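# Place the foil pouch inside the upright open carton

## Task

Get the foil pouch inside the open carton so that no part of it sticks up past the carton's rim; the carton must still stand upright in its original spot, and at the end neither hand may be in contact with the pouch or the carton.

## Robot and tools

Robot: two arms, left_arm (base near y = +0.32 m) and right_arm (base near y = -0.30 m), each ending in a sixteen-motor LEAP-style hand. The right arm carries a right hand and the left arm a mirrored left hand. Each hand has index, middle and ring fingers plus a thumb, with rubber caps on the last 3 cm of each digit and a rigid mast on the palm side of the wrist that can strike things.

Frames: all reported positions, orientations, velocities and targets use the scene frame. Its origin sits at table height, midway between the nominal arm bases; +z is up, +x points out over the table, +y is toward the left arm. Image left and right do not match arm names. Each arm reports a hand point that rides with the palm, just past the index and middle knuckles. In the hand point's own axes, +z runs along straightened fingers toward the tips, +y points out of the palm face, and +x runs across the palm away from the thumb on the right hand but toward it on the left hand. Reported poses may be off by a few centimetres, more at long reach.

execute_actions(actions, cameras): actions is a list of up to 15 actions per call. Each action is a table of up to 15 rows, one row per 1/30 s control step; an action always spans 15 steps (0.5 s), the final row being held if fewer are given. Every row is a single list of 48 numbers, all in [-1, 1], covering both arms even when only one moves. Order: left arm dx, dy, dz, rx, ry, rz; left hand's 16 motor numbers; left current_limit; left speed; then the same 24 for the right arm and hand.

Arm numbers are offsets, not poses. dx, dy, dz shift the hand point along scene axes, and rx, ry, rz form one rotation vector about the hand point, all measured from the Hand target at the start of that action (not from the prior row). 1.0 equals 0.6 m of travel or 180 degrees of turn. Sending the same offset again in a later action moves further. Orientation commands are clipped to within 40 degrees of the measured orientation each step. The hand point often stops short of its target; an all-zero action re-requests the target, and any remaining gap must be sent as a new offset. Elbow sag lowers the hand, especially when carrying, so aim a little high. To stop pressing against something, command back beyond the current hand point.

Hand numbers, in this fixed order: index_mcp, index_abd, index_pip, index_dip, middle_mcp, middle_abd, middle_pip, middle_dip, ring_mcp, ring_abd, ring_pip, ring_dip, thumb_cmc, thumb_axl, thumb_mcp, thumb_ipl. These are absolute goal angles scaled between each hinge's stops, not offsets; moving toward -1 curls or closes. Straight values: _mcp +0.75, _abd 0.00, _pip +0.58, _dip +0.70, thumb_cmc +0.71, thumb_axl +0.68, thumb_mcp +0.23, thumb_ipl +0.17. A zero means a goal of zero, so to leave a hand unchanged resend its hand_goal, hand_current_limit and hand_speed. current_limit maps -1..+1 to about 11..550 mA for every motor; speed maps to (speed+1)/2 of 8.5 rad/s. Defaults at start: current_limit +0.4, speed -0.6; last values persist.

cameras: list of names (cam_high, cam_left_wrist, cam_right_wrist, or "all"). Images come back only when asked for, or when actions is empty. An unknown name voids the call.

Results: per arm, end_effector_position (m) and end_effector_quat_wxyz in scene frame, the Hand target, joint positions, velocities (possibly summarised as within noise) and torques, plus intermediate step positions. Per hand: hand_goal, hand_measured, hand_current_ma (positive pushes toward -1), and hand_state per motor: moving, goal, blocked (still pressing away from goal) or overload (shut down). A finger only presses when its goal lies past the object's surface. Current at 495 mA or more for 5 s total shuts a motor down for 10 s. MOTOR HOT appears near 85 °C; at 100 °C that arm drops and is out for 30-60 s. Holding loads, stretching out, or pushing at unreachable poses heats motors.

zoom_image(camera, region): enlarges [x0, y0, x1, y1] pixels (each side at most 504) of the latest image from cam_high, cam_left_wrist or cam_right_wrist. Images are 672x504.

read_manual(section): returns licence texts only; no motion.

finished_scene(scene): ends the current scene (integer 1-3) irreversibly; the goal must hold at that moment. The first scene is practice.

Timing: the robot keeps its last command while the driver thinks, and thinking time counts. Avoid: dropping or releasing moving objects, knocking anything off the table, slamming or hard pushes on fixed or heavy things, hand-to-hand contact or one hand gripping the other's fingers, tipping or shifting the carton. Occasional external nudges may move loose objects.

Each tool is called as name([rows], argument=value, ...), one row to a line, values as JSON.

## Session

execute_actions(actions=[])

Scene clock: 0.00 s.
left_arm: end_effector_position=(+0.2430, +0.2033, +0.2072) hand_goal=(+0.754, +0.000, +0.576, +0.696, +0.754, +0.000, +0.576, +0.696, +0.754, +0.000, +0.576, +0.696, +0.714, +0.678, +0.226, +0.168) hand_measured=(+0.754, +0.000, +0.576, +0.696, +0.754, +0.000, +0.576, +0.696, +0.754, +0.000, +0.576, +0.696, +0.714, +0.678, +0.226, +0.168) hand_current_ma=(+0, +0, +0, +0, +0, +0, +0, +0, +0, +0, +0, +0, +0, +0, +0, +0) hand_state=(goal, goal, goal, goal, goal, goal, goal, goal, goal, goal, goal, goal, goal, goal, goal, goal) hand_current_limit=0.40 hand_speed=-0.60 end_effector_quat_wxyz=(+0.106, +0.818, +0.391, +0.409) | right_arm: end_effector_position=(+0.7352, +0.1477, +0.2126) hand_goal=(+0.754, +0.000, +0.576, +0.696, +0.754, +0.000, +0.576, +0.696, +0.754, +0.000, +0.576, +0.696, +0.714, +0.678, +0.226, +0.168) hand_measured=(+0.754, +0.000, +0.576, +0.696, +0.754, +0.000, +0.576, +0.696, +0.754, +0.000, +0.576, +0.696, +0.714, +0.678, +0.226, +0.168) hand_current_ma=(+0, +0, +0, +0, +0, +0, +0, +0, +0, +0, +0, +0, +0, +0, +0, +0) hand_state=(goal, goal, goal, goal, goal, goal, goal, goal, goal, goal, goal, goal, goal, goal, goal, goal) hand_current_limit=0.40 hand_speed=-0.60 end_effector_quat_wxyz=(-0.241, +0.344, +0.784, +0.457)
Joint positions: left_arm=[-0.834 0.501 0.373 -0.861 -0.693 0.099] | right_arm=[0.421 2.308 2.154 -0.904 -1.005 -0.084]
Joint velocities: within noise
Joint torques (N m): no reading
Heat: left arm: hottest wrist pitch 32 °C; right arm: hottest shoulder 36 °C.
Hand target: left_arm +0.2471, +0.1993, +0.2264; +0.122, +0.811, +0.395, +0.415 | right_arm +0.7399, +0.1496, +0.2324; -0.230, +0.335, +0.785, +0.468

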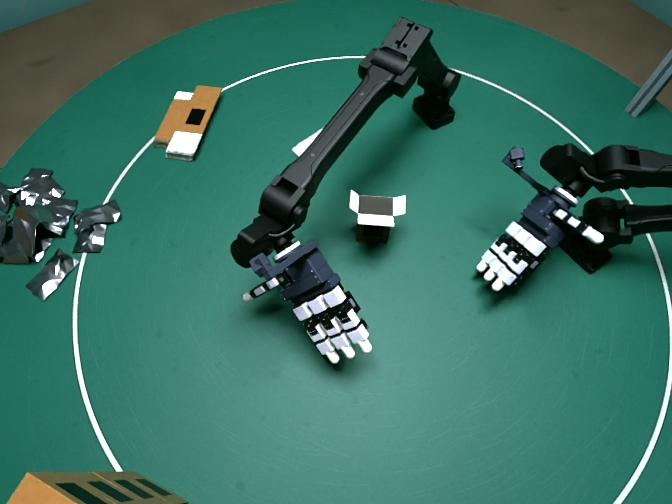

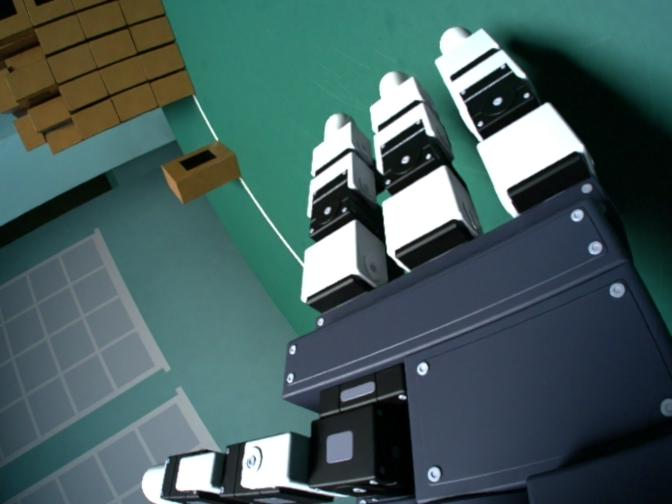

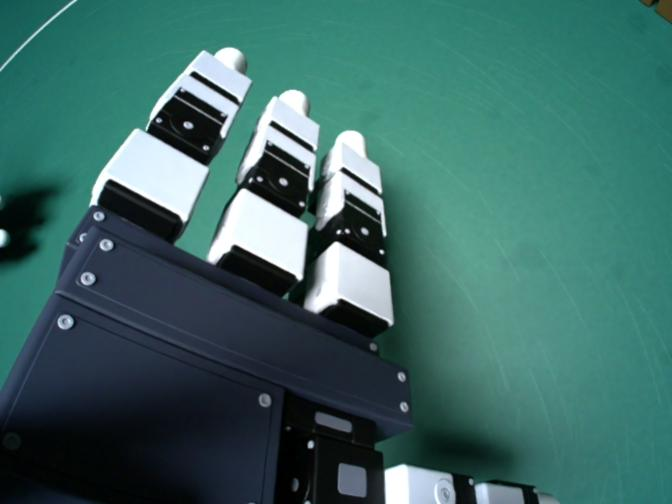

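zoom_image(camera="cam_high", region=[280, 100, 480, 260])

zoom_image(camera="cam_high", region=[0, 60, 260, 320])

Scaled by 2.520 from the camera's 672x504 image, which has a finer 960x720 frame.

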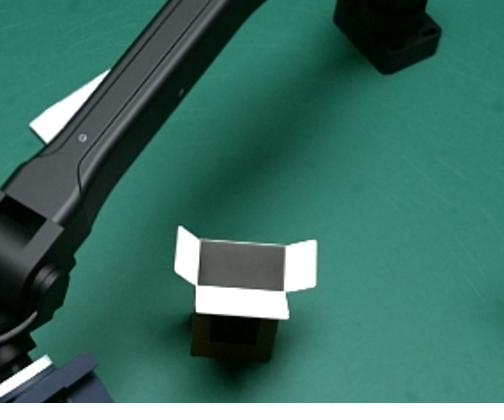

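Scaled by 1.938 from the camera's 672x504 image, which has a finer 960x720 frame.

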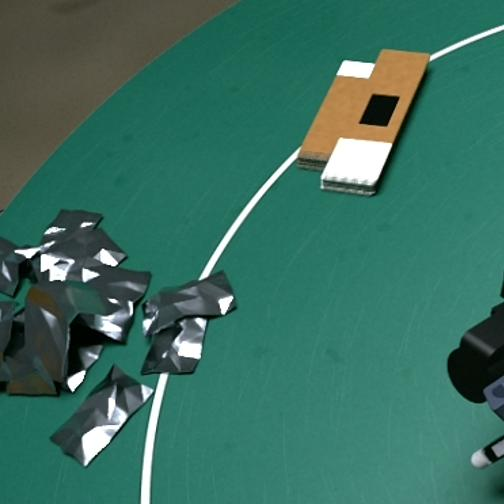

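execute_actions([
  [[0,0,0,0,0,0,0.754,0,0.576,0.696,0.754,0,0.576,0.696,0.754,0,0.576,0.696,0.714,0.678,0.226,0.168,0.4,-0.6,-0.1,-0.1,0.16,0,0,-0.06,0.754,0,0.576,0.696,0.754,0,0.576,0.696,0.754,0,0.576,0.696,0.714,0.678,0.226,0.168,0.4,-0.6]],
  [[0,0,0,0,0,0,0.754,0,0.576,0.696,0.754,0,0.576,0.696,0.754,0,0.576,0.696,0.714,0.678,0.226,0.168,0.4,-0.6,-0.1,-0.2,0,0,0,-0.08,0.754,0,0.576,0.696,0.754,0,0.576,0.696,0.754,0,0.576,0.696,0.714,0.678,0.226,0.168,0.4,-0.6]],
  [[0,0,0,0,0,0,0.754,0,0.576,0.696,0.754,0,0.576,0.696,0.754,0,0.576,0.696,0.714,0.678,0.226,0.168,0.4,-0.6,-0.1,-0.25,0,0,0,-0.1,0.754,0,0.576,0.696,0.754,0,0.576,0.696,0.754,0,0.576,0.696,0.714,0.678,0.226,0.168,0.4,-0.6]],
  [[0,0,0,0,0,0,0.754,0,0.576,0.696,0.754,0,0.576,0.696,0.754,0,0.576,0.696,0.714,0.678,0.226,0.168,0.4,-0.6,-0.1,-0.25,0,0.1,0.12,-0.08,0.754,0,0.576,0.696,0.754,0,0.576,0.696,0.754,0,0.576,0.696,0.714,0.678,0.226,0.168,0.4,-0.6]],
], cameras=["cam_high","cam_right_wrist"])

Scene clock: 48.43 s.
left_arm: end_effector_position=(+0.2430, +0.2033, +0.2072) hand_goal=(+0.754, +0.000, +0.576, +0.696, +0.754, +0.000, +0.576, +0.696, +0.754, +0.000, +0.576, +0.696, +0.714, +0.678, +0.226, +0.168) hand_measured=(+0.756, +0.000, +0.576, +0.696, +0.756, +0.000, +0.576, +0.696, +0.756, +0.000, +0.576, +0.696, +0.716, +0.678, +0.226, +0.168) hand_current_ma=(+0, +0, +0, +0, +0, +0, +0, +0, +0, +0, +0, +0, +0, +0, +0, +0) hand_state=(goal, goal, goal, goal, goal, goal, goal, goal, goal, goal, goal, goal, goal, goal, goal, goal) hand_current_limit=0.40 hand_speed=-0.60 end_effector_quat_wxyz=(+0.106, +0.818, +0.391, +0.409) | right_arm: end_effector_position=(+0.4875, -0.3211, +0.3005) hand_goal=(+0.754, +0.000, +0.576, +0.696, +0.754, +0.000, +0.576, +0.696, +0.754, +0.000, +0.576, +0.696, +0.714, +0.678, +0.226, +0.168) hand_measured=(+0.756, +0.002, +0.576, +0.696, +0.756, +0.002, +0.576, +0.696, +0.756, +0.002, +0.576, +0.696, +0.718, +0.678, +0.224, +0.168) hand_current_ma=(+0, +0, +0, +0, +0, +0, +0, +0, +0, +0, +0, +0, +0, +0, +0, +0) hand_state=(goal, goal, goal, goal, goal, goal, goal, goal, goal, goal, goal, goal, goal, goal, goal, goal) hand_current_limit=0.40 hand_speed=-0.60 end_effector_quat_wxyz=(-0.195, +0.751, +0.415, +0.475)
Joint positions: left_arm=[-0.834 0.501 0.373 -0.861 -0.693 0.099] | right_arm=[-0.186 1.178 0.979 -0.699 -0.92 0.671]
Joint torques (N m): left_arm=[-0.44 -0.44 11.48 1.16 -0.89 -0.08] | right_arm=[-0.91 -7.41 15.68 0.47 -0.74 -0.07]
Heat: left arm: hottest elbow 34 °C; right arm: hottest shoulder 41 °C.
Hand target: left_arm +0.2471, +0.1993, +0.2264; +0.122, +0.811, +0.395, +0.415 | right_arm +0.4999, -0.3303, +0.3284; -0.181, +0.743, +0.421, +0.487
Off the commanded pose: left_arm 0.020 m, 2 deg | right_arm 0.032 m, 2 deg.
Step readings (end_effector_position of left_arm | right_arm):
0: (+0.2430, +0.2033, +0.2072) | (+0.7352, +0.1477, +0.2126)
1: (+0.2430, +0.2033, +0.2072) | (+0.7351, +0.1475, +0.2127)
2: (+0.2430, +0.2033, +0.2072) | (+0.7339, +0.1455, +0.2114)
4: (+0.2430, +0.2033, +0.2072) | (+0.7219, +0.1366, +0.2095)
8: (+0.2430, +0.2033, +0.2072) | (+0.6945, +0.1197, +0.2400)
15: (+0.2430, +0.2033, +0.2072) | (+0.6709, +0.1030, +0.3478)
16: (+0.2430, +0.2033, +0.2072) | (+0.6689, +0.1002, +0.3567)
17: (+0.2430, +0.2033, +0.2072) | (+0.6659, +0.0947, +0.3597)
19: (+0.2430, +0.2033, +0.2072) | (+0.6499, +0.0740, +0.3494)
23: (+0.2430, +0.2033, +0.2072) | (+0.6240, +0.0176, +0.3186)
30: (+0.2430, +0.2033, +0.2072) | (+0.6199, -0.0304, +0.3084)
31: (+0.2430, +0.2033, +0.2072) | (+0.6193, -0.0319, +0.3089)
32: (+0.2430, +0.2033, +0.2072) | (+0.6174, -0.0367, +0.3080)
34: (+0.2430, +0.2033, +0.2072) | (+0.6020, -0.0594, +0.3010)
38: (+0.2430, +0.2033, +0.2072) | (+0.5702, -0.1282, +0.2966)
45: (+0.2430, +0.2033, +0.2072) | (+0.5598, -0.1770, +0.3278)
46: (+0.2430, +0.2033, +0.2072) | (+0.5590, -0.1774, +0.3291)
47: (+0.2430, +0.2033, +0.2072) | (+0.5556, -0.1788, +0.3274)
49: (+0.2430, +0.2033, +0.2072) | (+0.5421, -0.1987, +0.3191)
53: (+0.2430, +0.2033, +0.2072) | (+0.5158, -0.2770, +0.3155)
60: (+0.2430, +0.2033, +0.2072) | (+0.4899, -0.3235, +0.3077)
camera_calibration:
cam_right_wrist: T_world_to_cam=[[0.344301, -0.682131, -0.6451, -0.156028], [-0.9239, -0.368337, -0.103621, 0.32158], [-0.166931, 0.631685, -0.757039, 0.637021], [0, 0, 0, 1]] pos_world=[0.457167, -0.390379, 0.414918]
Images, in order (width x height): cam_high 672x504, cam_right_wrist 672x504.

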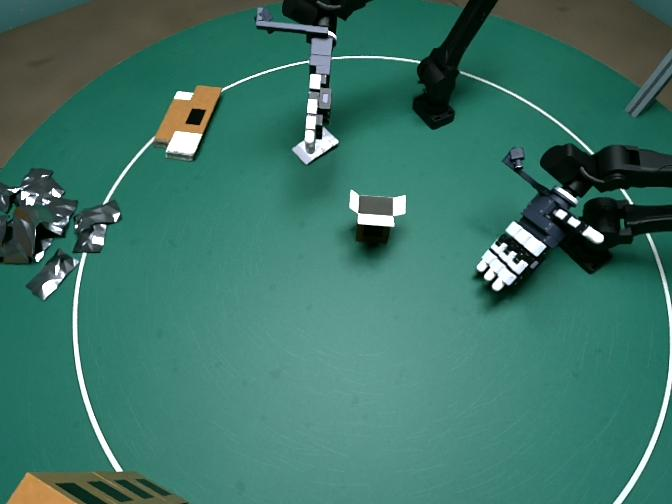

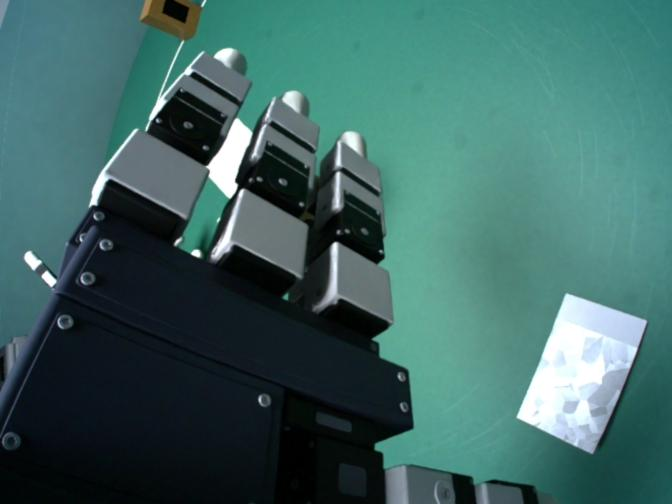

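zoom_image(camera="cam_right_wrist", region=[500, 270, 672, 470])

zoom_image(camera="cam_high", region=[270, 110, 370, 180])

Scaled by 2.520 from the camera's 672x504 image, which has a finer 960x720 frame.

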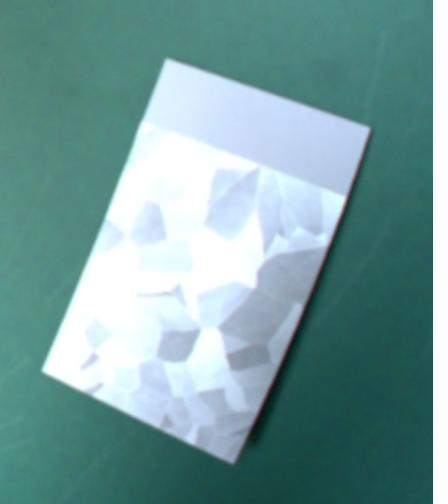

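Scaled by 5.040 from the camera's 672x504 image, which has a finer 960x720 frame.

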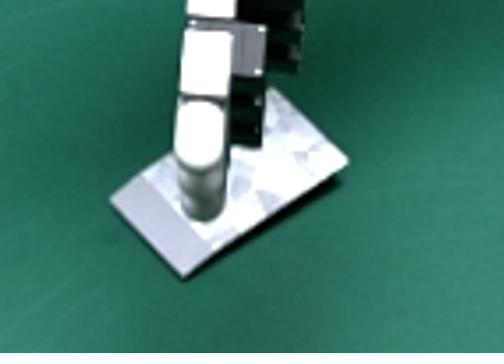

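zoom_image(camera="cam_high", region=[335, 175, 420, 255])

Scaled by 5.929 from the camera's 672x504 image, which has a finer 960x720 frame.

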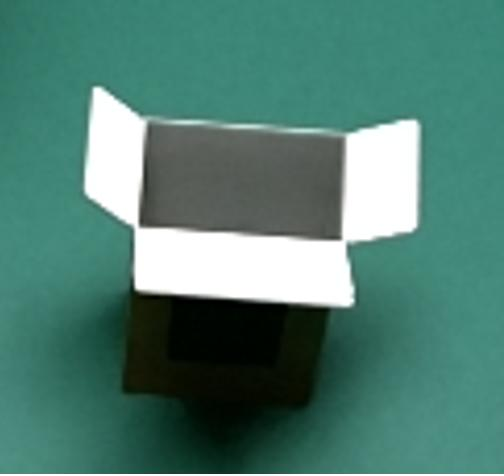

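execute_actions([
  [[-0.01,0.173,0.05,0,0,0.111,0.754,0,0.576,0.696,0.754,0,0.576,0.696,0.754,0,0.576,0.696,0.714,0.678,0.226,0.168,0.4,-0.6,-0.053,-0.024,-0.071,0.0375,0.1509,-0.0138,0.89,0,-0.518,0.261,1,0,0.576,0.696,1,0,0.576,0.696,-0.514,0.68,0.112,0.06,0.4,-0.6]],
  [[-0.02,0.173,0.0,0,0,0.111,0.754,0,0.576,0.696,0.754,0,0.576,0.696,0.754,0,0.576,0.696,0.714,0.678,0.226,0.168,0.4,-0.6,-0.053,-0.024,-0.071,0.0375,0.1509,-0.0138,0.89,0,-0.518,0.261,1,0,0.576,0.696,1,0,0.576,0.696,-0.514,0.68,0.112,0.06,0.4,-0.6]],
  [[-0.03,0.173,0.0,0,0,0.111,0.754,0,0.576,0.696,0.754,0,0.576,0.696,0.754,0,0.576,0.696,0.714,0.678,0.226,0.168,0.4,-0.6,-0.053,-0.024,-0.071,0.0375,0.1509,-0.0138,0.89,0,-0.518,0.261,1,0,0.576,0.696,1,0,0.576,0.696,-0.514,0.68,0.112,0.06,0.4,-0.6]],
], cameras=["cam_high","cam_right_wrist"])

Scene clock: 150.57 s.
left_arm: end_effector_position=(+0.1925, +0.5023, +0.2212) hand_goal=(+0.754, +0.000, +0.576, +0.696, +0.754, +0.000, +0.576, +0.696, +0.754, +0.000, +0.576, +0.696, +0.714, +0.678, +0.226, +0.168) hand_measured=(+0.756, -0.002, +0.576, +0.696, +0.756, -0.002, +0.576, +0.696, +0.756, -0.002, +0.576, +0.696, +0.716, +0.678, +0.224, +0.168) hand_current_ma=(+1, +0, +0, +0, +1, +0, +0, +0, +1, +0, +0, +0, +1, +0, +0, +0) hand_state=(goal, goal, goal, goal, goal, goal, goal, goal, goal, goal, goal, goal, goal, goal, goal, goal) hand_current_limit=0.40 hand_speed=-0.60 end_effector_quat_wxyz=(-0.122, +0.514, +0.749, +0.401) | right_arm: end_effector_position=(+0.3956, -0.3628, +0.1872) hand_goal=(+0.890, +0.000, -0.518, +0.262, +1.000, +0.000, +0.576, +0.696, +1.000, +0.000, +0.576, +0.696, -0.514, +0.680, +0.112, +0.060) hand_measured=(+0.886, +0.002, -0.514, +0.264, +0.992, +0.002, +0.576, +0.696, +0.990, +0.002, +0.576, +0.696, -0.512, +0.678, +0.112, +0.062) hand_current_ma=(+0, +0, +0, +0, -2, +0, +0, +0, -2, +0, +0, +0, +0, +0, +0, +0) hand_state=(goal, goal, goal, goal, goal, goal, goal, goal, goal, goal, goal, goal, goal, goal, goal, goal) hand_current_limit=0.40 hand_speed=-0.60 end_effector_quat_wxyz=(-0.437, +0.898, +0.037, +0.033)
Joint positions: left_arm=[0.176 0.47 0.415 -0.989 -0.721 0.05] | right_arm=[-0.287 1.623 1.373 -1.683 -0.852 0.989]
Joint torques (N m): left_arm=[0.15 1.2 14.06 1.57 -0.74 0.2] | right_arm=[-2.14 -11.63 12.31 -0.84 -0.55 0.23]
Heat: left arm: hottest elbow 38 °C; right arm: hottest elbow 44 °C.
Hand target: left_arm +0.2110, +0.5107, +0.2563; -0.102, +0.505, +0.747, +0.420 | right_arm +0.4045, -0.3736, +0.2005; -0.499, +0.863, +0.072, -0.042
Off the commanded pose: left_arm 0.041 m, 3 deg | right_arm 0.019 m, 12 deg.
joint sent to its limit (right arm) — joint 4 (wrist pitch), lower limit. The joint targets are off in orientation, not in position.
Step readings (end_effector_position of left_arm | right_arm):
0: (+0.2430, +0.2033, +0.2072) | (+0.4874, -0.3211, +0.3004)
1: (+0.2430, +0.2043, +0.2071) | (+0.4868, -0.3209, +0.2999)
2: (+0.2430, +0.2103, +0.2064) | (+0.4830, -0.3213, +0.2963)
4: (+0.2429, +0.2347, +0.2056) | (+0.4729, -0.3227, +0.2876)
8: (+0.2389, +0.2801, +0.2049) | (+0.4591, -0.3283, +0.2758)
15: (+0.2357, +0.3023, +0.2153) | (+0.4562, -0.3345, +0.2638)
16: (+0.2356, +0.3042, +0.2165) | (+0.4549, -0.3344, +0.2620)
17: (+0.2348, +0.3098, +0.2174) | (+0.4501, -0.3352, +0.2591)
19: (+0.2310, +0.3344, +0.2188) | (+0.4406, -0.3362, +0.2539)
23: (+0.2204, +0.3802, +0.2182) | (+0.4322, -0.3447, +0.2411)
30: (+0.2149, +0.4062, +0.2184) | (+0.4235, -0.3497, +0.2192)
31: (+0.2148, +0.4083, +0.2187) | (+0.4224, -0.3496, +0.2185)
32: (+0.2130, +0.4132, +0.2189) | (+0.4199, -0.3504, +0.2173)
34: (+0.2041, +0.4352, +0.2215) | (+0.4144, -0.3527, +0.2141)
38: (+0.1837, +0.4774, +0.2223) | (+0.4051, -0.3586, +0.2004)
45: (+0.1866, +0.4995, +0.2205) | (+0.3983, -0.3631, +0.1869)
camera_calibration:
cam_right_wrist: T_world_to_cam=[[-0.730789, -0.383482, -0.564703, 0.29262], [-0.509864, -0.243392, 0.825105, -0.0827677], [-0.453857, 0.890899, -0.017656, 0.631401], [0, 0, 0, 1]] pos_world=[0.458209, -0.470446, 0.244683]
Images, in order (width x height): cam_high 672x504, cam_right_wrist 672x504.

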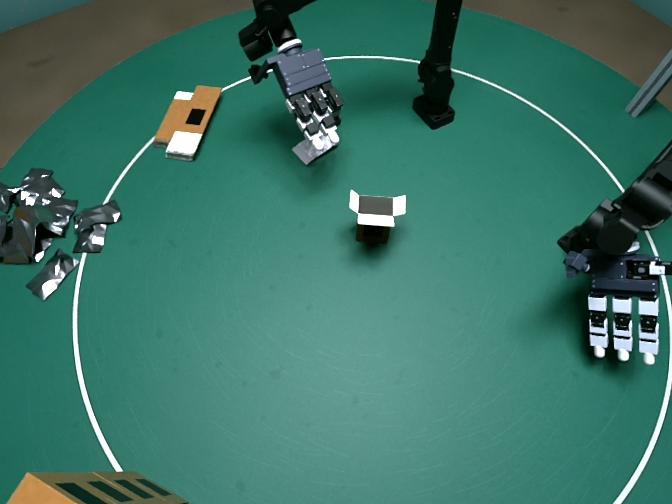

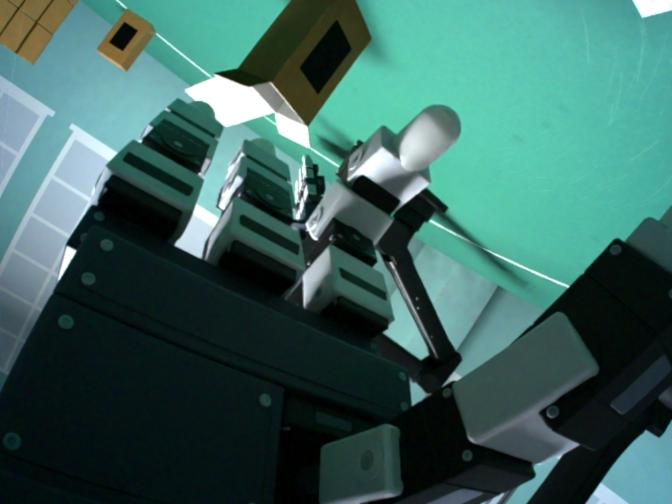

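zoom_image(camera="cam_high", region=[240, 30, 380, 180])

Scaled by 3.360 from the camera's 672x504 image, which has a finer 960x720 frame.

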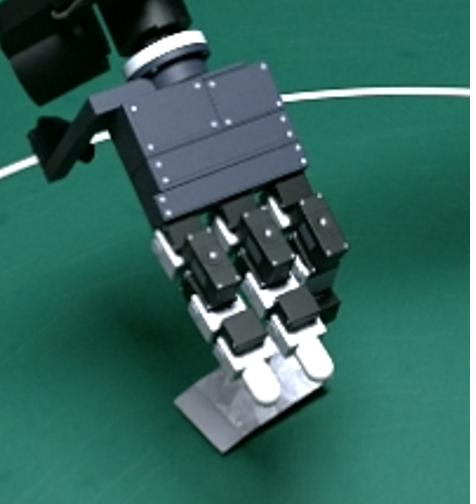

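execute_actions([
  [[0,0,0,0,0,0,0.754,0,0.576,0.696,0.754,0,0.576,0.696,0.754,0,0.576,0.696,0.714,0.678,0.226,0.168,0.4,-0.6,0.0061,0.0014,-0.076,-0.015,-0.001,-0.0214,1,0,-0.445,-0.174,1,0,0.576,0.696,1,0,0.576,0.696,-0.643,0.68,0.169,0.06,0.4,-0.6]],
  [[0,0,0,0,0,0,0.754,0,0.576,0.696,0.754,0,0.576,0.696,0.754,0,0.576,0.696,0.714,0.678,0.226,0.168,0.4,-0.6,0.0061,0.0014,-0.076,-0.015,-0.001,-0.0214,1,0,-0.445,-0.174,1,0,0.576,0.696,1,0,0.576,0.696,-0.643,0.68,0.169,0.06,0.4,-0.6]],
  [[0,0,0,0,0,0,0.754,0,0.576,0.696,0.754,0,0.576,0.696,0.754,0,0.576,0.696,0.714,0.678,0.226,0.168,0.4,-0.6,0.0061,0.0014,-0.076,-0.015,-0.001,-0.0214,1,0,-0.445,-0.174,1,0,0.576,0.696,1,0,0.576,0.696,-0.643,0.68,0.169,0.06,0.4,-0.6]],
], cameras=["cam_high","cam_right_wrist"])

zoom_image(camera="cam_high", region=[240, 60, 380, 200])

Scene clock: 169.73 s.
left_arm: end_effector_position=(+0.1966, +0.5048, +0.2204) hand_goal=(+0.754, +0.000, +0.576, +0.696, +0.754, +0.000, +0.576, +0.696, +0.754, +0.000, +0.576, +0.696, +0.714, +0.678, +0.226, +0.168) hand_measured=(+0.756, -0.002, +0.576, +0.696, +0.756, -0.002, +0.576, +0.696, +0.756, -0.002, +0.576, +0.696, +0.716, +0.678, +0.224, +0.168) hand_current_ma=(+1, +0, +0, +0, +1, +0, +0, +0, +1, +0, +0, +0, +1, +0, +0, +0) hand_state=(goal, goal, goal, goal, goal, goal, goal, goal, goal, goal, goal, goal, goal, goal, goal, goal) hand_current_limit=0.40 hand_speed=-0.60 end_effector_quat_wxyz=(-0.118, +0.517, +0.748, +0.399) | right_arm: end_effector_position=(+0.4136, -0.3699, +0.0642) hand_goal=(+1.000, +0.000, -0.444, -0.174, +1.000, +0.000, +0.576, +0.696, +1.000, +0.000, +0.576, +0.696, -0.642, +0.680, +0.170, +0.060) hand_measured=(+0.988, +0.002, -0.446, -0.170, +0.992, +0.002, +0.576, +0.696, +0.990, +0.002, +0.576, +0.696, -0.640, +0.678, +0.164, +0.062) hand_current_ma=(-3, +0, +0, +0, -2, +0, +0, +0, -2, +0, +0, +0, +0, +0, -1, +0) hand_state=(goal, goal, goal, goal, goal, goal, goal, goal, goal, goal, goal, goal, goal, goal, goal, goal) hand_current_limit=0.40 hand_speed=-0.60 end_effector_quat_wxyz=(-0.441, +0.897, -0.012, +0.007)
Joint positions: left_arm=[0.198 0.481 0.415 -0.958 -0.7 0.079] | right_arm=[-0.287 1.821 1.285 -1.406 -0.856 1.094]
Joint torques (N m): left_arm=[0.09 0.56 13.98 1.43 -0.74 0.15] | right_arm=[0.26 -14.74 7.91 -0.4 -0.5 0.18]
Heat: left arm: hottest elbow 42 °C; right arm: hottest elbow 44 °C.
Hand target: left_arm +0.2111, +0.5106, +0.2563; -0.101, +0.505, +0.747, +0.420 | right_arm +0.4155, -0.3710, +0.0637; -0.438, +0.899, -0.016, +0.007
Off the commanded pose: left_arm 0.039 m, 3 deg | right_arm 0.002 m, 1 deg.
Step readings (end_effector_position of left_arm | right_arm):
0: (+0.1926, +0.5022, +0.2211) | (+0.3956, -0.3628, +0.1872)
1: (+0.1927, +0.5021, +0.2210) | (+0.3956, -0.3628, +0.1870)
2: (+0.1930, +0.5023, +0.2210) | (+0.3955, -0.3628, +0.1861)
4: (+0.1941, +0.5025, +0.2209) | (+0.3961, -0.3627, +0.1808)
8: (+0.1950, +0.5042, +0.2207) | (+0.3978, -0.3629, +0.1589)
15: (+0.1961, +0.5048, +0.2205) | (+0.3982, -0.3630, +0.1415)
16: (+0.1961, +0.5048, +0.2204) | (+0.3982, -0.3630, +0.1417)
17: (+0.1962, +0.5048, +0.2204) | (+0.3985, -0.3631, +0.1414)
19: (+0.1963, +0.5048, +0.2205) | (+0.4019, -0.3640, +0.1377)
23: (+0.1965, +0.5048, +0.2204) | (+0.4070, -0.3657, +0.1232)
30: (+0.1966, +0.5048, +0.2204) | (+0.4084, -0.3662, +0.1091)
31: (+0.1966, +0.5048, +0.2204) | (+0.4088, -0.3664, +0.1085)
32: (+0.1966, +0.5048, +0.2204) | (+0.4111, -0.3670, +0.1061)
34: (+0.1966, +0.5048, +0.2204) | (+0.4158, -0.3688, +0.0957)
38: (+0.1966, +0.5048, +0.2204) | (+0.4131, -0.3685, +0.0750)
45: (+0.1966, +0.5048, +0.2204) | (+0.4134, -0.3696, +0.0644)
camera_calibration:
cam_right_wrist: T_world_to_cam=[[-0.802251, -0.328058, -0.49877, 0.279422], [-0.448746, -0.219633, 0.866249, 0.00698438], [-0.393726, 0.918771, 0.0289862, 0.626222], [0, 0, 0, 1]] pos_world=[0.473861, -0.482154, 0.115165]
Images, in order (width x height): cam_high 672x504, cam_right_wrist 672x504.

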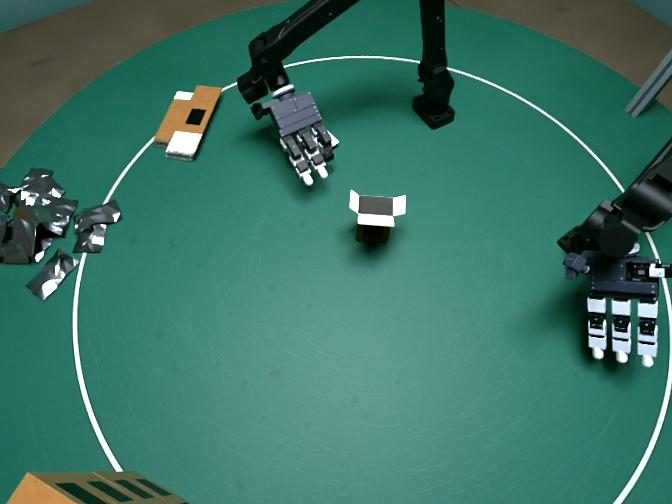

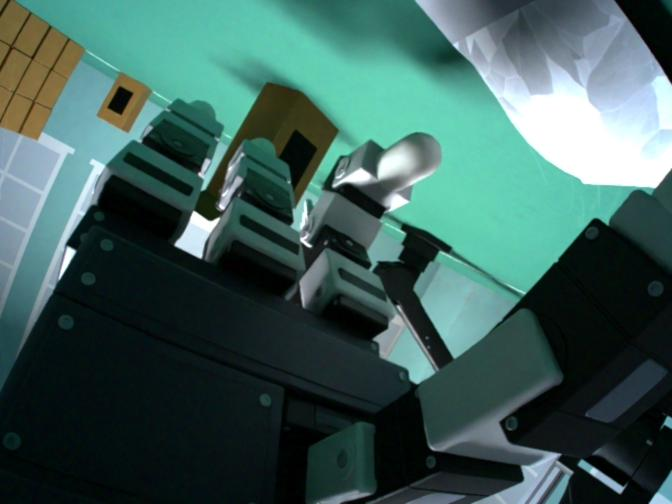

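Scaled by 3.600 from the camera's 672x504 image, which has a finer 960x720 frame.

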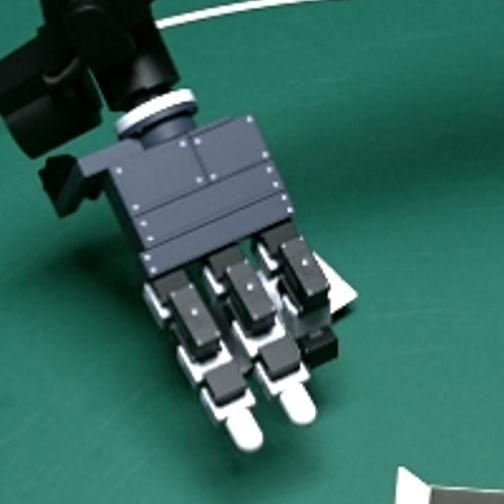

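zoom_image(camera="cam_right_wrist", region=[372, 0, 672, 225])

Scaled by 1.680 from the camera's 672x504 image, which has a finer 960x720 frame.

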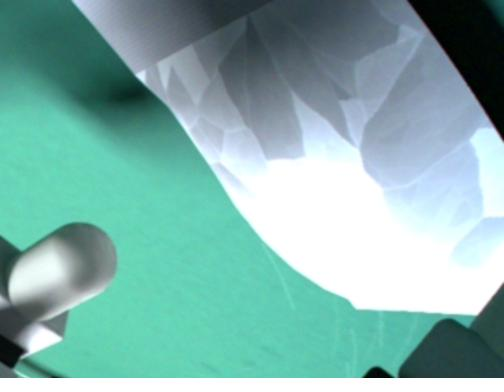

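execute_actions([
  [[0,0,0,0,0,0,0.754,0,0.576,0.696,0.754,0,0.576,0.696,0.754,0,0.576,0.696,0.714,0.678,0.226,0.168,0.4,-0.6,0.01,0.037,-0.03,0,0,0,1,0,-0.445,-0.174,1,0,0.576,0.696,1,0,0.576,0.696,-0.643,0.68,0.169,0.06,0.4,-0.6]],
  [[0,0,0,0,0,0,0.754,0,0.576,0.696,0.754,0,0.576,0.696,0.754,0,0.576,0.696,0.714,0.678,0.226,0.168,0.4,-0.6,0,0,-0.04,0,0,0,1,0,-0.445,-0.174,1,0,0.576,0.696,1,0,0.576,0.696,-0.643,0.68,0.169,0.06,0.4,-0.6]],
], cameras=["cam_high","cam_right_wrist"])

zoom_image(camera="cam_high", region=[240, 60, 380, 200])

Scene clock: 191.07 s.
left_arm: end_effector_position=(+0.1966, +0.5048, +0.2204) hand_goal=(+0.754, +0.000, +0.576, +0.696, +0.754, +0.000, +0.576, +0.696, +0.754, +0.000, +0.576, +0.696, +0.714, +0.678, +0.226, +0.168) hand_measured=(+0.756, -0.002, +0.576, +0.696, +0.756, -0.002, +0.576, +0.696, +0.756, -0.002, +0.576, +0.696, +0.716, +0.678, +0.224, +0.168) hand_current_ma=(+1, +0, +0, +0, +1, +0, +0, +0, +1, +0, +0, +0, +1, +0, +0, +0) hand_state=(goal, goal, goal, goal, goal, goal, goal, goal, goal, goal, goal, goal, goal, goal, goal, goal) hand_current_limit=0.40 hand_speed=-0.60 end_effector_quat_wxyz=(-0.118, +0.517, +0.748, +0.399) | right_arm: end_effector_position=(+0.4179, -0.3529, +0.0225) hand_goal=(+1.000, +0.000, -0.444, -0.174, +1.000, +0.000, +0.576, +0.696, +1.000, +0.000, +0.576, +0.696, -0.642, +0.680, +0.170, +0.060) hand_measured=(+0.988, +0.002, -0.446, -0.170, +0.992, +0.002, +0.576, +0.696, +0.990, +0.002, +0.576, +0.696, -0.640, +0.678, +0.164, +0.062) hand_current_ma=(-3, +0, +0, +0, -2, +0, +0, +0, -2, +0, +0, +0, +0, +0, -1, +0) hand_state=(goal, goal, goal, goal, goal, goal, goal, goal, goal, goal, goal, goal, goal, goal, goal, goal) hand_current_limit=0.40 hand_speed=-0.60 end_effector_quat_wxyz=(-0.438, +0.899, -0.016, +0.008)
Joint positions: left_arm=[0.198 0.481 0.415 -0.958 -0.7 0.079] | right_arm=[-0.249 1.866 1.23 -1.251 -0.865 1.164]
Joint torques (N m): left_arm=[0.5 0.91 14 1.48 -0.74 0.12] | right_arm=[0.56 -13.92 7.65 -0.21 -0.72 0.18]
Heat: left arm: hottest elbow 45 °C; right arm: hottest elbow 41 °C.
Hand target: left_arm +0.2111, +0.5106, +0.2563; -0.101, +0.505, +0.747, +0.420 | right_arm +0.4216, -0.3487, +0.0217; -0.438, +0.899, -0.016, +0.007
Off the commanded pose: left_arm 0.039 m, 3 deg | right_arm 0.006 m, 0 deg.
Step readings (end_effector_position of left_arm | right_arm):
0: (+0.1966, +0.5048, +0.2204) | (+0.4136, -0.3699, +0.0642)
1: (+0.1966, +0.5048, +0.2204) | (+0.4137, -0.3700, +0.0640)
2: (+0.1966, +0.5048, +0.2204) | (+0.4147, -0.3701, +0.0628)
4: (+0.1966, +0.5048, +0.2204) | (+0.4175, -0.3691, +0.0591)
8: (+0.1966, +0.5048, +0.2204) | (+0.4184, -0.3614, +0.0527)
15: (+0.1966, +0.5048, +0.2204) | (+0.4197, -0.3535, +0.0498)
16: (+0.1966, +0.5048, +0.2204) | (+0.4199, -0.3535, +0.0494)
17: (+0.1966, +0.5048, +0.2204) | (+0.4207, -0.3538, +0.0484)
19: (+0.1966, +0.5048, +0.2204) | (+0.4226, -0.3543, +0.0445)
23: (+0.1966, +0.5048, +0.2204) | (+0.4209, -0.3538, +0.0321)
30: (+0.1966, +0.5048, +0.2204) | (+0.4177, -0.3528, +0.0226)
camera_calibration:
cam_right_wrist: T_world_to_cam=[[-0.805473, -0.325353, -0.495336, 0.269864], [-0.449168, -0.210094, 0.868394, 0.0522605], [-0.386603, 0.921957, 0.0230872, 0.611784], [0, 0, 0, 1]] pos_world=[0.477359, -0.465258, 0.0741663]
Images, in order (width x height): cam_high 672x504, cam_right_wrist 672x504.

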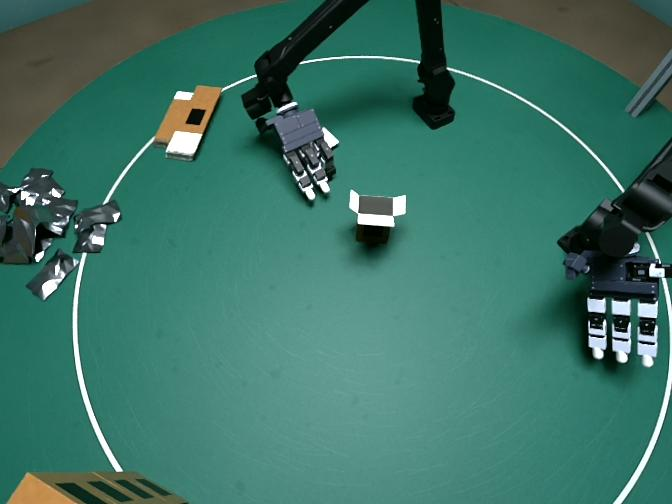

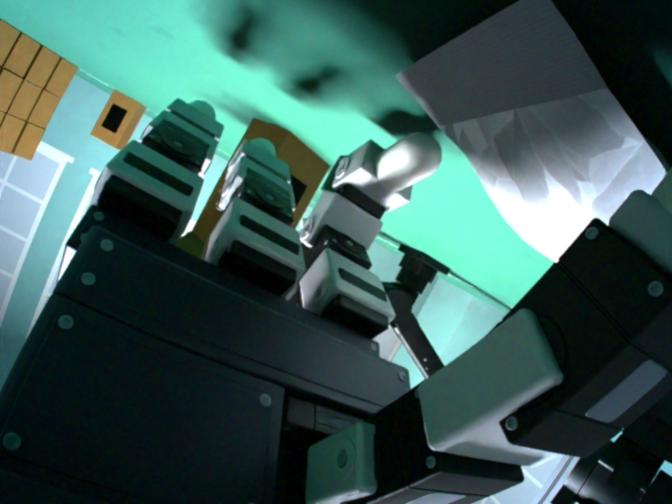

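Scaled by 3.600 from the camera's 672x504 image, which has a finer 960x720 frame.

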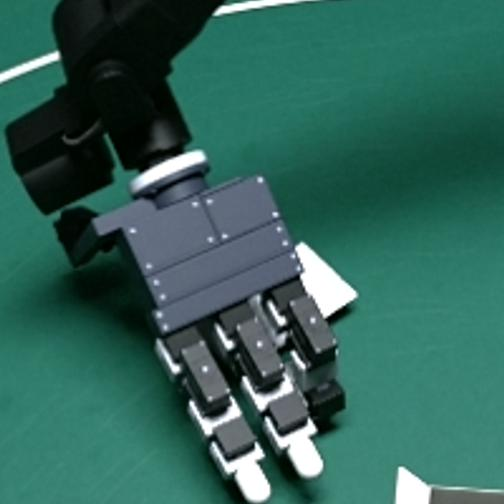

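execute_actions([
  [[0,0,0,0,0,0,0.754,0,0.576,0.696,0.754,0,0.576,0.696,0.754,0,0.576,0.696,0.714,0.678,0.226,0.168,0.4,-0.6,0,0,-0.011,0,0,0,1,0,-0.445,-0.174,1,0,0.576,0.696,1,0,0.576,0.696,-0.643,0.68,0.034,-0.016,0.4,-0.85]],
  [[0,0,0,0,0,0,0.754,0,0.576,0.696,0.754,0,0.576,0.696,0.754,0,0.576,0.696,0.714,0.678,0.226,0.168,0.4,-0.6,0,0,0,0,0,0,0.822,0,-0.737,0.188,1,0,0.576,0.696,1,0,0.576,0.696,-0.643,0.68,0.034,-0.016,0.4,-0.85]],
  [[0,0,0,0,0,0,0.754,0,0.576,0.696,0.754,0,0.576,0.696,0.754,0,0.576,0.696,0.714,0.678,0.226,0.168,0.4,-0.6,0,0,0,0,0,0,0.822,0,-0.737,0.188,1,0,0.576,0.696,1,0,0.576,0.696,-0.643,0.68,0.034,-0.016,0.4,-0.85]],
], cameras=["cam_high","cam_right_wrist"])

zoom_image(camera="cam_right_wrist", region=[340, 0, 672, 332])

Scene clock: 201.27 s.
left_arm: end_effector_position=(+0.1966, +0.5048, +0.2204) hand_goal=(+0.754, +0.000, +0.576, +0.696, +0.754, +0.000, +0.576, +0.696, +0.754, +0.000, +0.576, +0.696, +0.714, +0.678, +0.226, +0.168) hand_measured=(+0.756, -0.002, +0.576, +0.696, +0.756, -0.002, +0.576, +0.696, +0.756, -0.002, +0.576, +0.696, +0.716, +0.678, +0.224, +0.168) hand_current_ma=(+1, +0, +0, +0, +1, +0, +0, +0, +1, +0, +0, +0, +1, +0, +0, +0) hand_state=(goal, goal, goal, goal, goal, goal, goal, goal, goal, goal, goal, goal, goal, goal, goal, goal) hand_current_limit=0.40 hand_speed=-0.60 end_effector_quat_wxyz=(-0.118, +0.517, +0.748, +0.399) | right_arm: end_effector_position=(+0.4212, -0.3539, +0.0205) hand_goal=(+0.822, +0.000, -0.736, +0.188, +1.000, +0.000, +0.576, +0.696, +1.000, +0.000, +0.576, +0.696, -0.642, +0.680, +0.034, -0.016) hand_measured=(+0.838, +0.002, -0.714, +0.188, +0.992, +0.002, +0.576, +0.696, +0.990, +0.002, +0.576, +0.696, -0.644, +0.678, +0.050, -0.006) hand_current_ma=(+5, +0, +10, +0, -2, +0, +0, +0, -2, +0, +0, +0, +0, +0, +9, +3) hand_state=(goal, goal, blocked, goal, goal, goal, goal, goal, goal, goal, goal, goal, goal, goal, goal, goal) hand_current_limit=0.40 hand_speed=-0.85 end_effector_quat_wxyz=(-0.436, +0.900, -0.014, +0.013)
Joint positions: left_arm=[0.198 0.481 0.415 -0.958 -0.7 0.079] | right_arm=[-0.249 1.869 1.23 -1.235 -0.865 1.165]
Joint torques (N m): left_arm=[0.09 0.91 14.19 1.39 -0.73 0.14] | right_arm=[-0.15 -13.74 7.28 -0.21 -0.73 0.2]
Heat: left arm: hottest elbow 46 °C; right arm: hottest elbow 40 °C.
Hand target: left_arm +0.2111, +0.5106, +0.2563; -0.101, +0.505, +0.747, +0.420 | right_arm +0.4216, -0.3488, +0.0151; -0.438, +0.899, -0.016, +0.007
Off the commanded pose: left_arm 0.039 m, 3 deg | right_arm 0.008 m, 1 deg.
Step readings (end_effector_position of left_arm | right_arm):
0: (+0.1966, +0.5048, +0.2204) | (+0.4179, -0.3529, +0.0225)
1: (+0.1966, +0.5048, +0.2204) | (+0.4180, -0.3529, +0.0225)
2: (+0.1966, +0.5048, +0.2204) | (+0.4183, -0.3530, +0.0224)
4: (+0.1966, +0.5048, +0.2204) | (+0.4196, -0.3534, +0.0220)
8: (+0.1966, +0.5048, +0.2204) | (+0.4210, -0.3538, +0.0215)
15: (+0.1966, +0.5048, +0.2204) | (+0.4213, -0.3539, +0.0205)
16: (+0.1966, +0.5048, +0.2204) | (+0.4213, -0.3539, +0.0205)
17: (+0.1966, +0.5048, +0.2204) | (+0.4213, -0.3539, +0.0205)
19: (+0.1966, +0.5048, +0.2204) | (+0.4213, -0.3539, +0.0205)
23: (+0.1966, +0.5048, +0.2204) | (+0.4213, -0.3539, +0.0205)
30: (+0.1966, +0.5048, +0.2204) | (+0.4212, -0.3539, +0.0205)
31: (+0.1966, +0.5048, +0.2204) | (+0.4212, -0.3539, +0.0205)
32: (+0.1966, +0.5048, +0.2204) | (+0.4212, -0.3539, +0.0205)
34: (+0.1966, +0.5048, +0.2204) | (+0.4212, -0.3539, +0.0205)
38: (+0.1966, +0.5048, +0.2204) | (+0.4212, -0.3539, +0.0205)
45: (+0.1966, +0.5048, +0.2204) | (+0.4212, -0.3539, +0.0205)
camera_calibration:
cam_right_wrist: T_world_to_cam=[[-0.799754, -0.326672, -0.503665, 0.268558], [-0.459639, -0.206483, 0.863769, 0.0610029], [-0.386168, 0.922307, 0.0149846, 0.614098], [0, 0, 0, 1]] pos_world=[0.479964, -0.46606, 0.0733688]
Images, in order (width x height): cam_high 672x504, cam_right_wrist 672x504.

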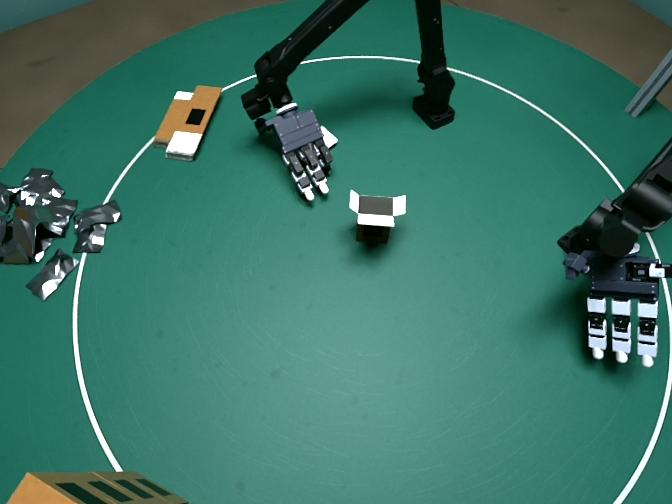

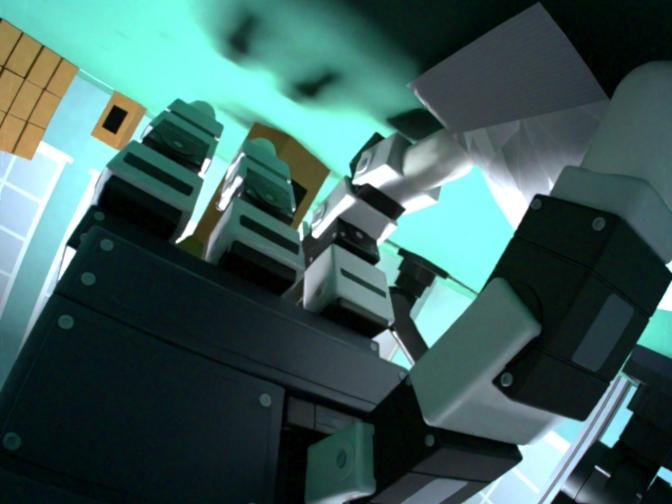

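Scaled by 1.518 from the camera's 672x504 image, which has a finer 960x720 frame.

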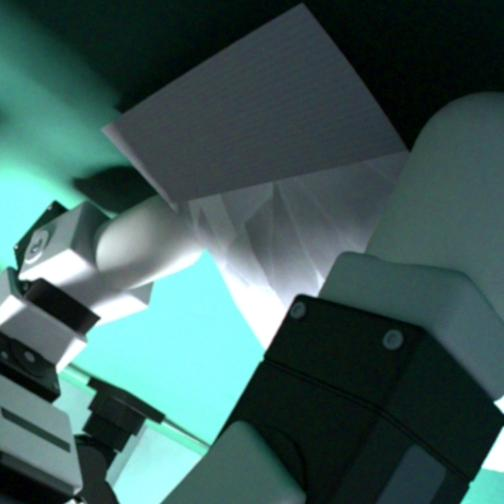

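execute_actions([
  [[0,0,0,0,0,0,0.754,0,0.576,0.696,0.754,0,0.576,0.696,0.754,0,0.576,0.696,0.714,0.678,0.226,0.168,0.4,-0.6,0,0,0.004,0,0,0,0.72,0,-0.8,0.188,1,0,0.576,0.696,1,0,0.576,0.696,-0.643,0.68,-0.022,-0.103,0.4,-0.85]],
  [[0,0,0,0,0,0,0.754,0,0.576,0.696,0.754,0,0.576,0.696,0.754,0,0.576,0.696,0.714,0.678,0.226,0.168,0.4,-0.6,0,0,0,0,0,0,0.55,0,-0.883,0.15,1,0,0.576,0.696,1,0,0.576,0.696,-0.643,0.68,-0.08,-0.2,0.4,-0.85]],
], cameras=["cam_high","cam_right_wrist"])

zoom_image(camera="cam_right_wrist", region=[340, 0, 672, 332])

Scene clock: 207.40 s.
left_arm: end_effector_position=(+0.1966, +0.5048, +0.2204) hand_goal=(+0.754, +0.000, +0.576, +0.696, +0.754, +0.000, +0.576, +0.696, +0.754, +0.000, +0.576, +0.696, +0.714, +0.678, +0.226, +0.168) hand_measured=(+0.756, -0.002, +0.576, +0.696, +0.756, -0.002, +0.576, +0.696, +0.756, -0.002, +0.576, +0.696, +0.716, +0.678, +0.224, +0.168) hand_current_ma=(+1, +0, +0, +0, +1, +0, +0, +0, +1, +0, +0, +0, +1, +0, +0, +0) hand_state=(goal, goal, goal, goal, goal, goal, goal, goal, goal, goal, goal, goal, goal, goal, goal, goal) hand_current_limit=0.40 hand_speed=-0.60 end_effector_quat_wxyz=(-0.118, +0.517, +0.748, +0.399) | right_arm: end_effector_position=(+0.4211, -0.3538, +0.0206) hand_goal=(+0.550, +0.000, -0.882, +0.150, +1.000, +0.000, +0.576, +0.696, +1.000, +0.000, +0.576, +0.696, -0.642, +0.680, -0.080, -0.200) hand_measured=(+0.670, -0.016, -0.840, +0.146, +0.992, +0.002, +0.576, +0.696, +0.990, +0.002, +0.576, +0.696, -0.686, +0.666, +0.050, -0.096) hand_current_ma=(+251, -4, +30, +0, -2, +0, +0, +0, -2, +0, +0, +0, -36, -6, +385, +305) hand_state=(blocked, goal, blocked, goal, goal, goal, goal, goal, goal, goal, goal, goal, blocked, goal, blocked, blocked) hand_current_limit=0.40 hand_speed=-0.85 end_effector_quat_wxyz=(-0.436, +0.900, -0.015, +0.013)
Joint positions: left_arm=[0.198 0.481 0.415 -0.958 -0.7 0.079] | right_arm=[-0.249 1.869 1.23 -1.235 -0.865 1.167]
Joint torques (N m): left_arm=[0.21 1.08 14.13 1.54 -0.72 0.15] | right_arm=[1.14 -14.21 7.25 -0.39 -0.69 0.13]
Heat: left arm: hottest elbow 46 °C; right arm: hottest elbow 40 °C.
Hand target: left_arm +0.2111, +0.5106, +0.2563; -0.101, +0.505, +0.747, +0.420 | right_arm +0.4216, -0.3487, +0.0175; -0.438, +0.899, -0.016, +0.007
Off the commanded pose: left_arm 0.039 m, 3 deg | right_arm 0.006 m, 1 deg.
Step readings (end_effector_position of left_arm | right_arm):
0: (+0.1966, +0.5048, +0.2204) | (+0.4212, -0.3539, +0.0205)
1: (+0.1966, +0.5048, +0.2204) | (+0.4212, -0.3539, +0.0205)
2: (+0.1966, +0.5048, +0.2204) | (+0.4212, -0.3539, +0.0205)
4: (+0.1966, +0.5048, +0.2204) | (+0.4212, -0.3539, +0.0206)
8: (+0.1966, +0.5048, +0.2204) | (+0.4211, -0.3539, +0.0206)
15: (+0.1966, +0.5048, +0.2204) | (+0.4211, -0.3539, +0.0206)
16: (+0.1966, +0.5048, +0.2204) | (+0.4211, -0.3539, +0.0206)
17: (+0.1966, +0.5048, +0.2204) | (+0.4210, -0.3539, +0.0206)
19: (+0.1966, +0.5048, +0.2204) | (+0.4210, -0.3539, +0.0206)
23: (+0.1966, +0.5048, +0.2204) | (+0.4210, -0.3539, +0.0206)
30: (+0.1966, +0.5048, +0.2204) | (+0.4210, -0.3539, +0.0206)
camera_calibration:
cam_right_wrist: T_world_to_cam=[[-0.800874, -0.325443, -0.502681, 0.269385], [-0.458703, -0.206233, 0.864326, 0.0606239], [-0.384958, 0.922797, 0.0158849, 0.613604], [0, 0, 0, 1]] pos_world=[0.479763, -0.46606, 0.0732685]
Images, in order (width x height): cam_high 672x504, cam_right_wrist 672x504.

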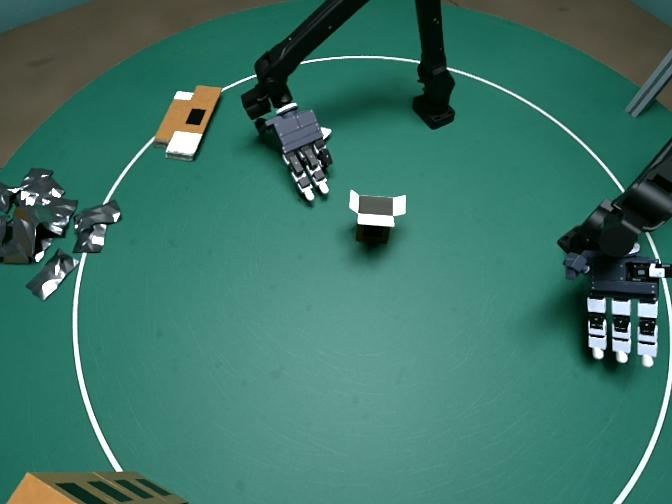

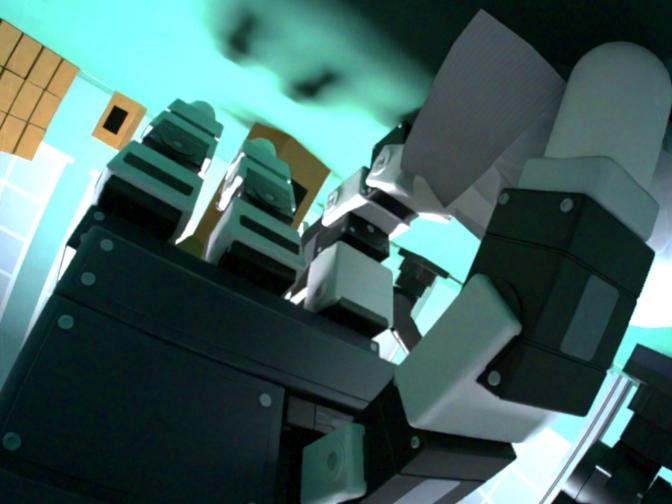

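Scaled by 1.518 from the camera's 672x504 image, which has a finer 960x720 frame.

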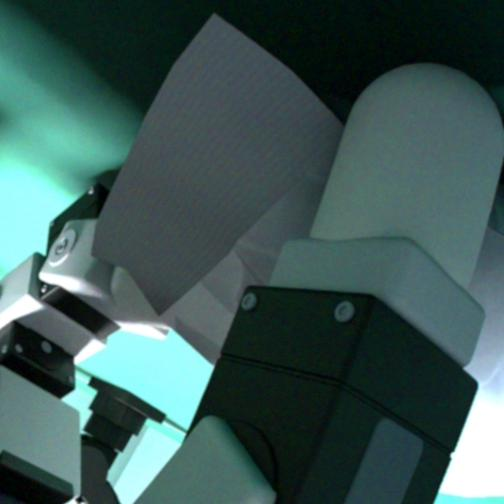

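zoom_image(camera="cam_high", region=[260, 90, 360, 210])

Scaled by 4.200 from the camera's 672x504 image, which has a finer 960x720 frame.

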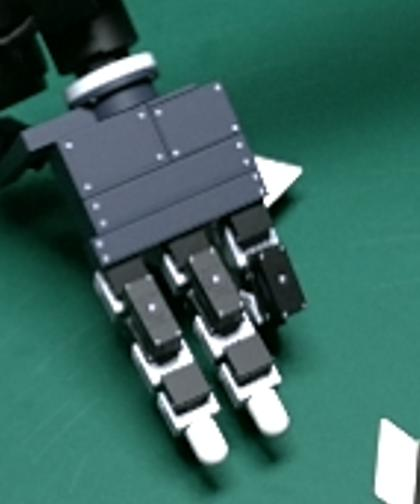

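execute_actions([
  [[0,0,0,0,0,0,0.754,0,0.576,0.696,0.754,0,0.576,0.696,0.754,0,0.576,0.696,0.714,0.678,0.226,0.168,0.4,-0.6,0,0,0.08,0,0,0,0.5,0,-0.9,0.1,1,0,0.576,0.696,1,0,0.576,0.696,-0.643,0.68,-0.08,-0.2,0.4,-0.85]],
  [[0,0,0,0,0,0,0.754,0,0.576,0.696,0.754,0,0.576,0.696,0.754,0,0.576,0.696,0.714,0.678,0.226,0.168,0.4,-0.6,0,0,0.1,0,0,0,0.5,0,-0.9,0.1,1,0,0.576,0.696,1,0,0.576,0.696,-0.643,0.68,-0.08,-0.2,0.4,-0.85]],
], cameras=["cam_high","cam_right_wrist"])

zoom_image(camera="cam_high", region=[240, 60, 360, 180])

Scene clock: 214.77 s.
left_arm: end_effector_position=(+0.1966, +0.5048, +0.2204) hand_goal=(+0.754, +0.000, +0.576, +0.696, +0.754, +0.000, +0.576, +0.696, +0.754, +0.000, +0.576, +0.696, +0.714, +0.678, +0.226, +0.168) hand_measured=(+0.756, -0.002, +0.576, +0.696, +0.756, -0.002, +0.576, +0.696, +0.756, -0.002, +0.576, +0.696, +0.716, +0.678, +0.224, +0.168) hand_current_ma=(+1, +0, +0, +0, +1, +0, +0, +0, +1, +0, +0, +0, +1, +0, +0, +0) hand_state=(goal, goal, goal, goal, goal, goal, goal, goal, goal, goal, goal, goal, goal, goal, goal, goal) hand_current_limit=0.40 hand_speed=-0.60 end_effector_quat_wxyz=(-0.118, +0.517, +0.748, +0.399) | right_arm: end_effector_position=(+0.4108, -0.3505, +0.1171) hand_goal=(+0.500, +0.000, -0.900, +0.100, +1.000, +0.000, +0.576, +0.696, +1.000, +0.000, +0.576, +0.696, -0.642, +0.680, -0.080, -0.200) hand_measured=(+0.500, -0.004, -0.900, +0.098, +0.992, +0.002, +0.576, +0.696, +0.990, +0.002, +0.576, +0.696, -0.644, +0.678, -0.078, -0.196) hand_current_ma=(+0, +0, +0, +0, -2, +0, +0, +0, -2, +0, +0, +0, +0, +0, +0, +0) hand_state=(goal, goal, goal, goal, goal, goal, goal, goal, goal, goal, goal, goal, goal, goal, goal, goal) hand_current_limit=0.40 hand_speed=-0.85 end_effector_quat_wxyz=(-0.439, +0.898, -0.020, +0.004)
Joint positions: left_arm=[0.198 0.481 0.415 -0.958 -0.7 0.079] | right_arm=[-0.249 1.731 1.316 -1.48 -0.867 1.168]
Joint torques (N m): left_arm=[0.91 0.91 14.06 1.48 -0.7 0.12] | right_arm=[0.62 -13.51 11.36 -0.8 -0.67 0.15]
Heat: left arm: hottest elbow 46 °C; right arm: hottest elbow 39 °C.
Hand target: left_arm +0.2111, +0.5106, +0.2563; -0.101, +0.505, +0.747, +0.420 | right_arm +0.4216, -0.3487, +0.1255; -0.438, +0.899, -0.016, +0.007
Off the commanded pose: left_arm 0.039 m, 3 deg | right_arm 0.014 m, 1 deg.
Step readings (end_effector_position of left_arm | right_arm):
0: (+0.1966, +0.5048, +0.2204) | (+0.4211, -0.3538, +0.0206)
1: (+0.1966, +0.5048, +0.2204) | (+0.4210, -0.3538, +0.0206)
2: (+0.1966, +0.5048, +0.2204) | (+0.4197, -0.3534, +0.0210)
4: (+0.1966, +0.5048, +0.2204) | (+0.4139, -0.3516, +0.0243)
8: (+0.1966, +0.5048, +0.2204) | (+0.4066, -0.3494, +0.0369)
15: (+0.1966, +0.5048, +0.2204) | (+0.4062, -0.3493, +0.0505)
16: (+0.1966, +0.5048, +0.2204) | (+0.4062, -0.3492, +0.0511)
17: (+0.1966, +0.5048, +0.2204) | (+0.4046, -0.3488, +0.0528)
19: (+0.1966, +0.5048, +0.2204) | (+0.4002, -0.3474, +0.0613)
23: (+0.1966, +0.5048, +0.2204) | (+0.4005, -0.3475, +0.0878)
30: (+0.1966, +0.5048, +0.2204) | (+0.4120, -0.3509, +0.1167)
camera_calibration:
cam_right_wrist: T_world_to_cam=[[-0.811341, -0.320919, -0.488606, 0.315034], [-0.4414, -0.211678, 0.871985, -0.0366694], [-0.383264, 0.923149, 0.0300893, 0.602823], [0, 0, 0, 1]] pos_world=[0.470454, -0.463157, 0.167764]
Images, in order (width x height): cam_high 672x504, cam_right_wrist 672x504.

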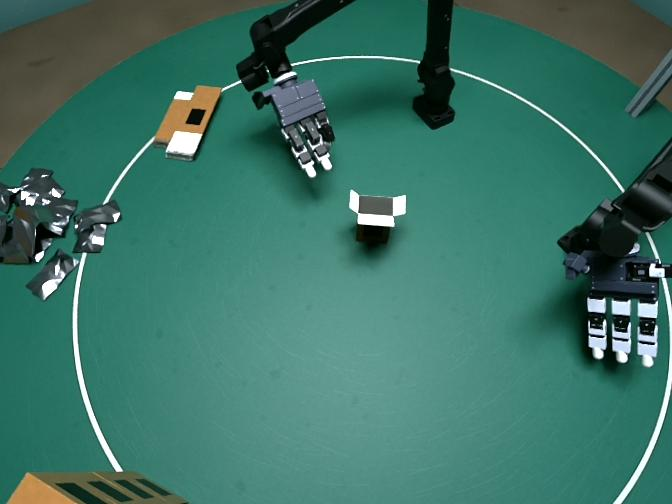

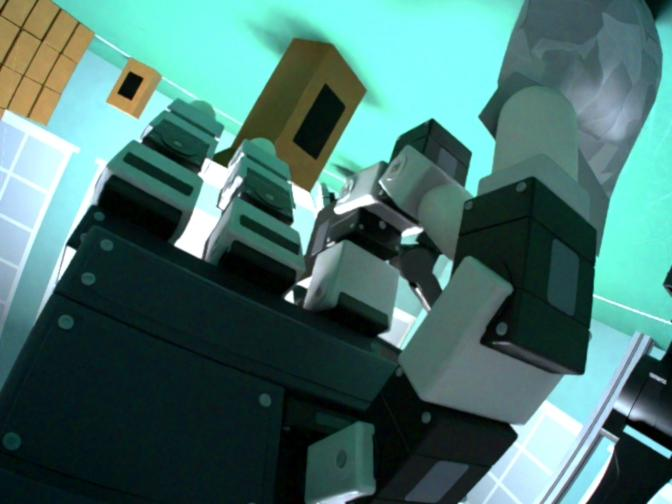

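Scaled by 4.200 from the camera's 672x504 image, which has a finer 960x720 frame.

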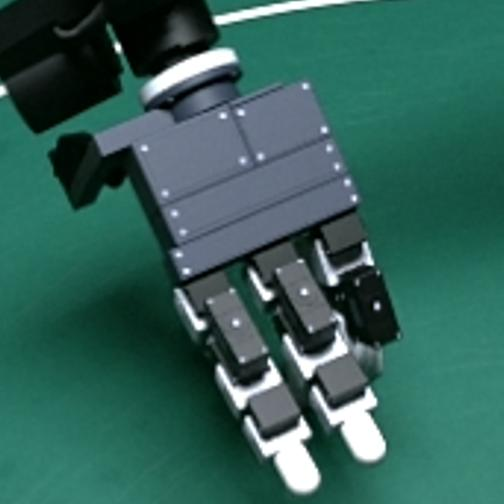

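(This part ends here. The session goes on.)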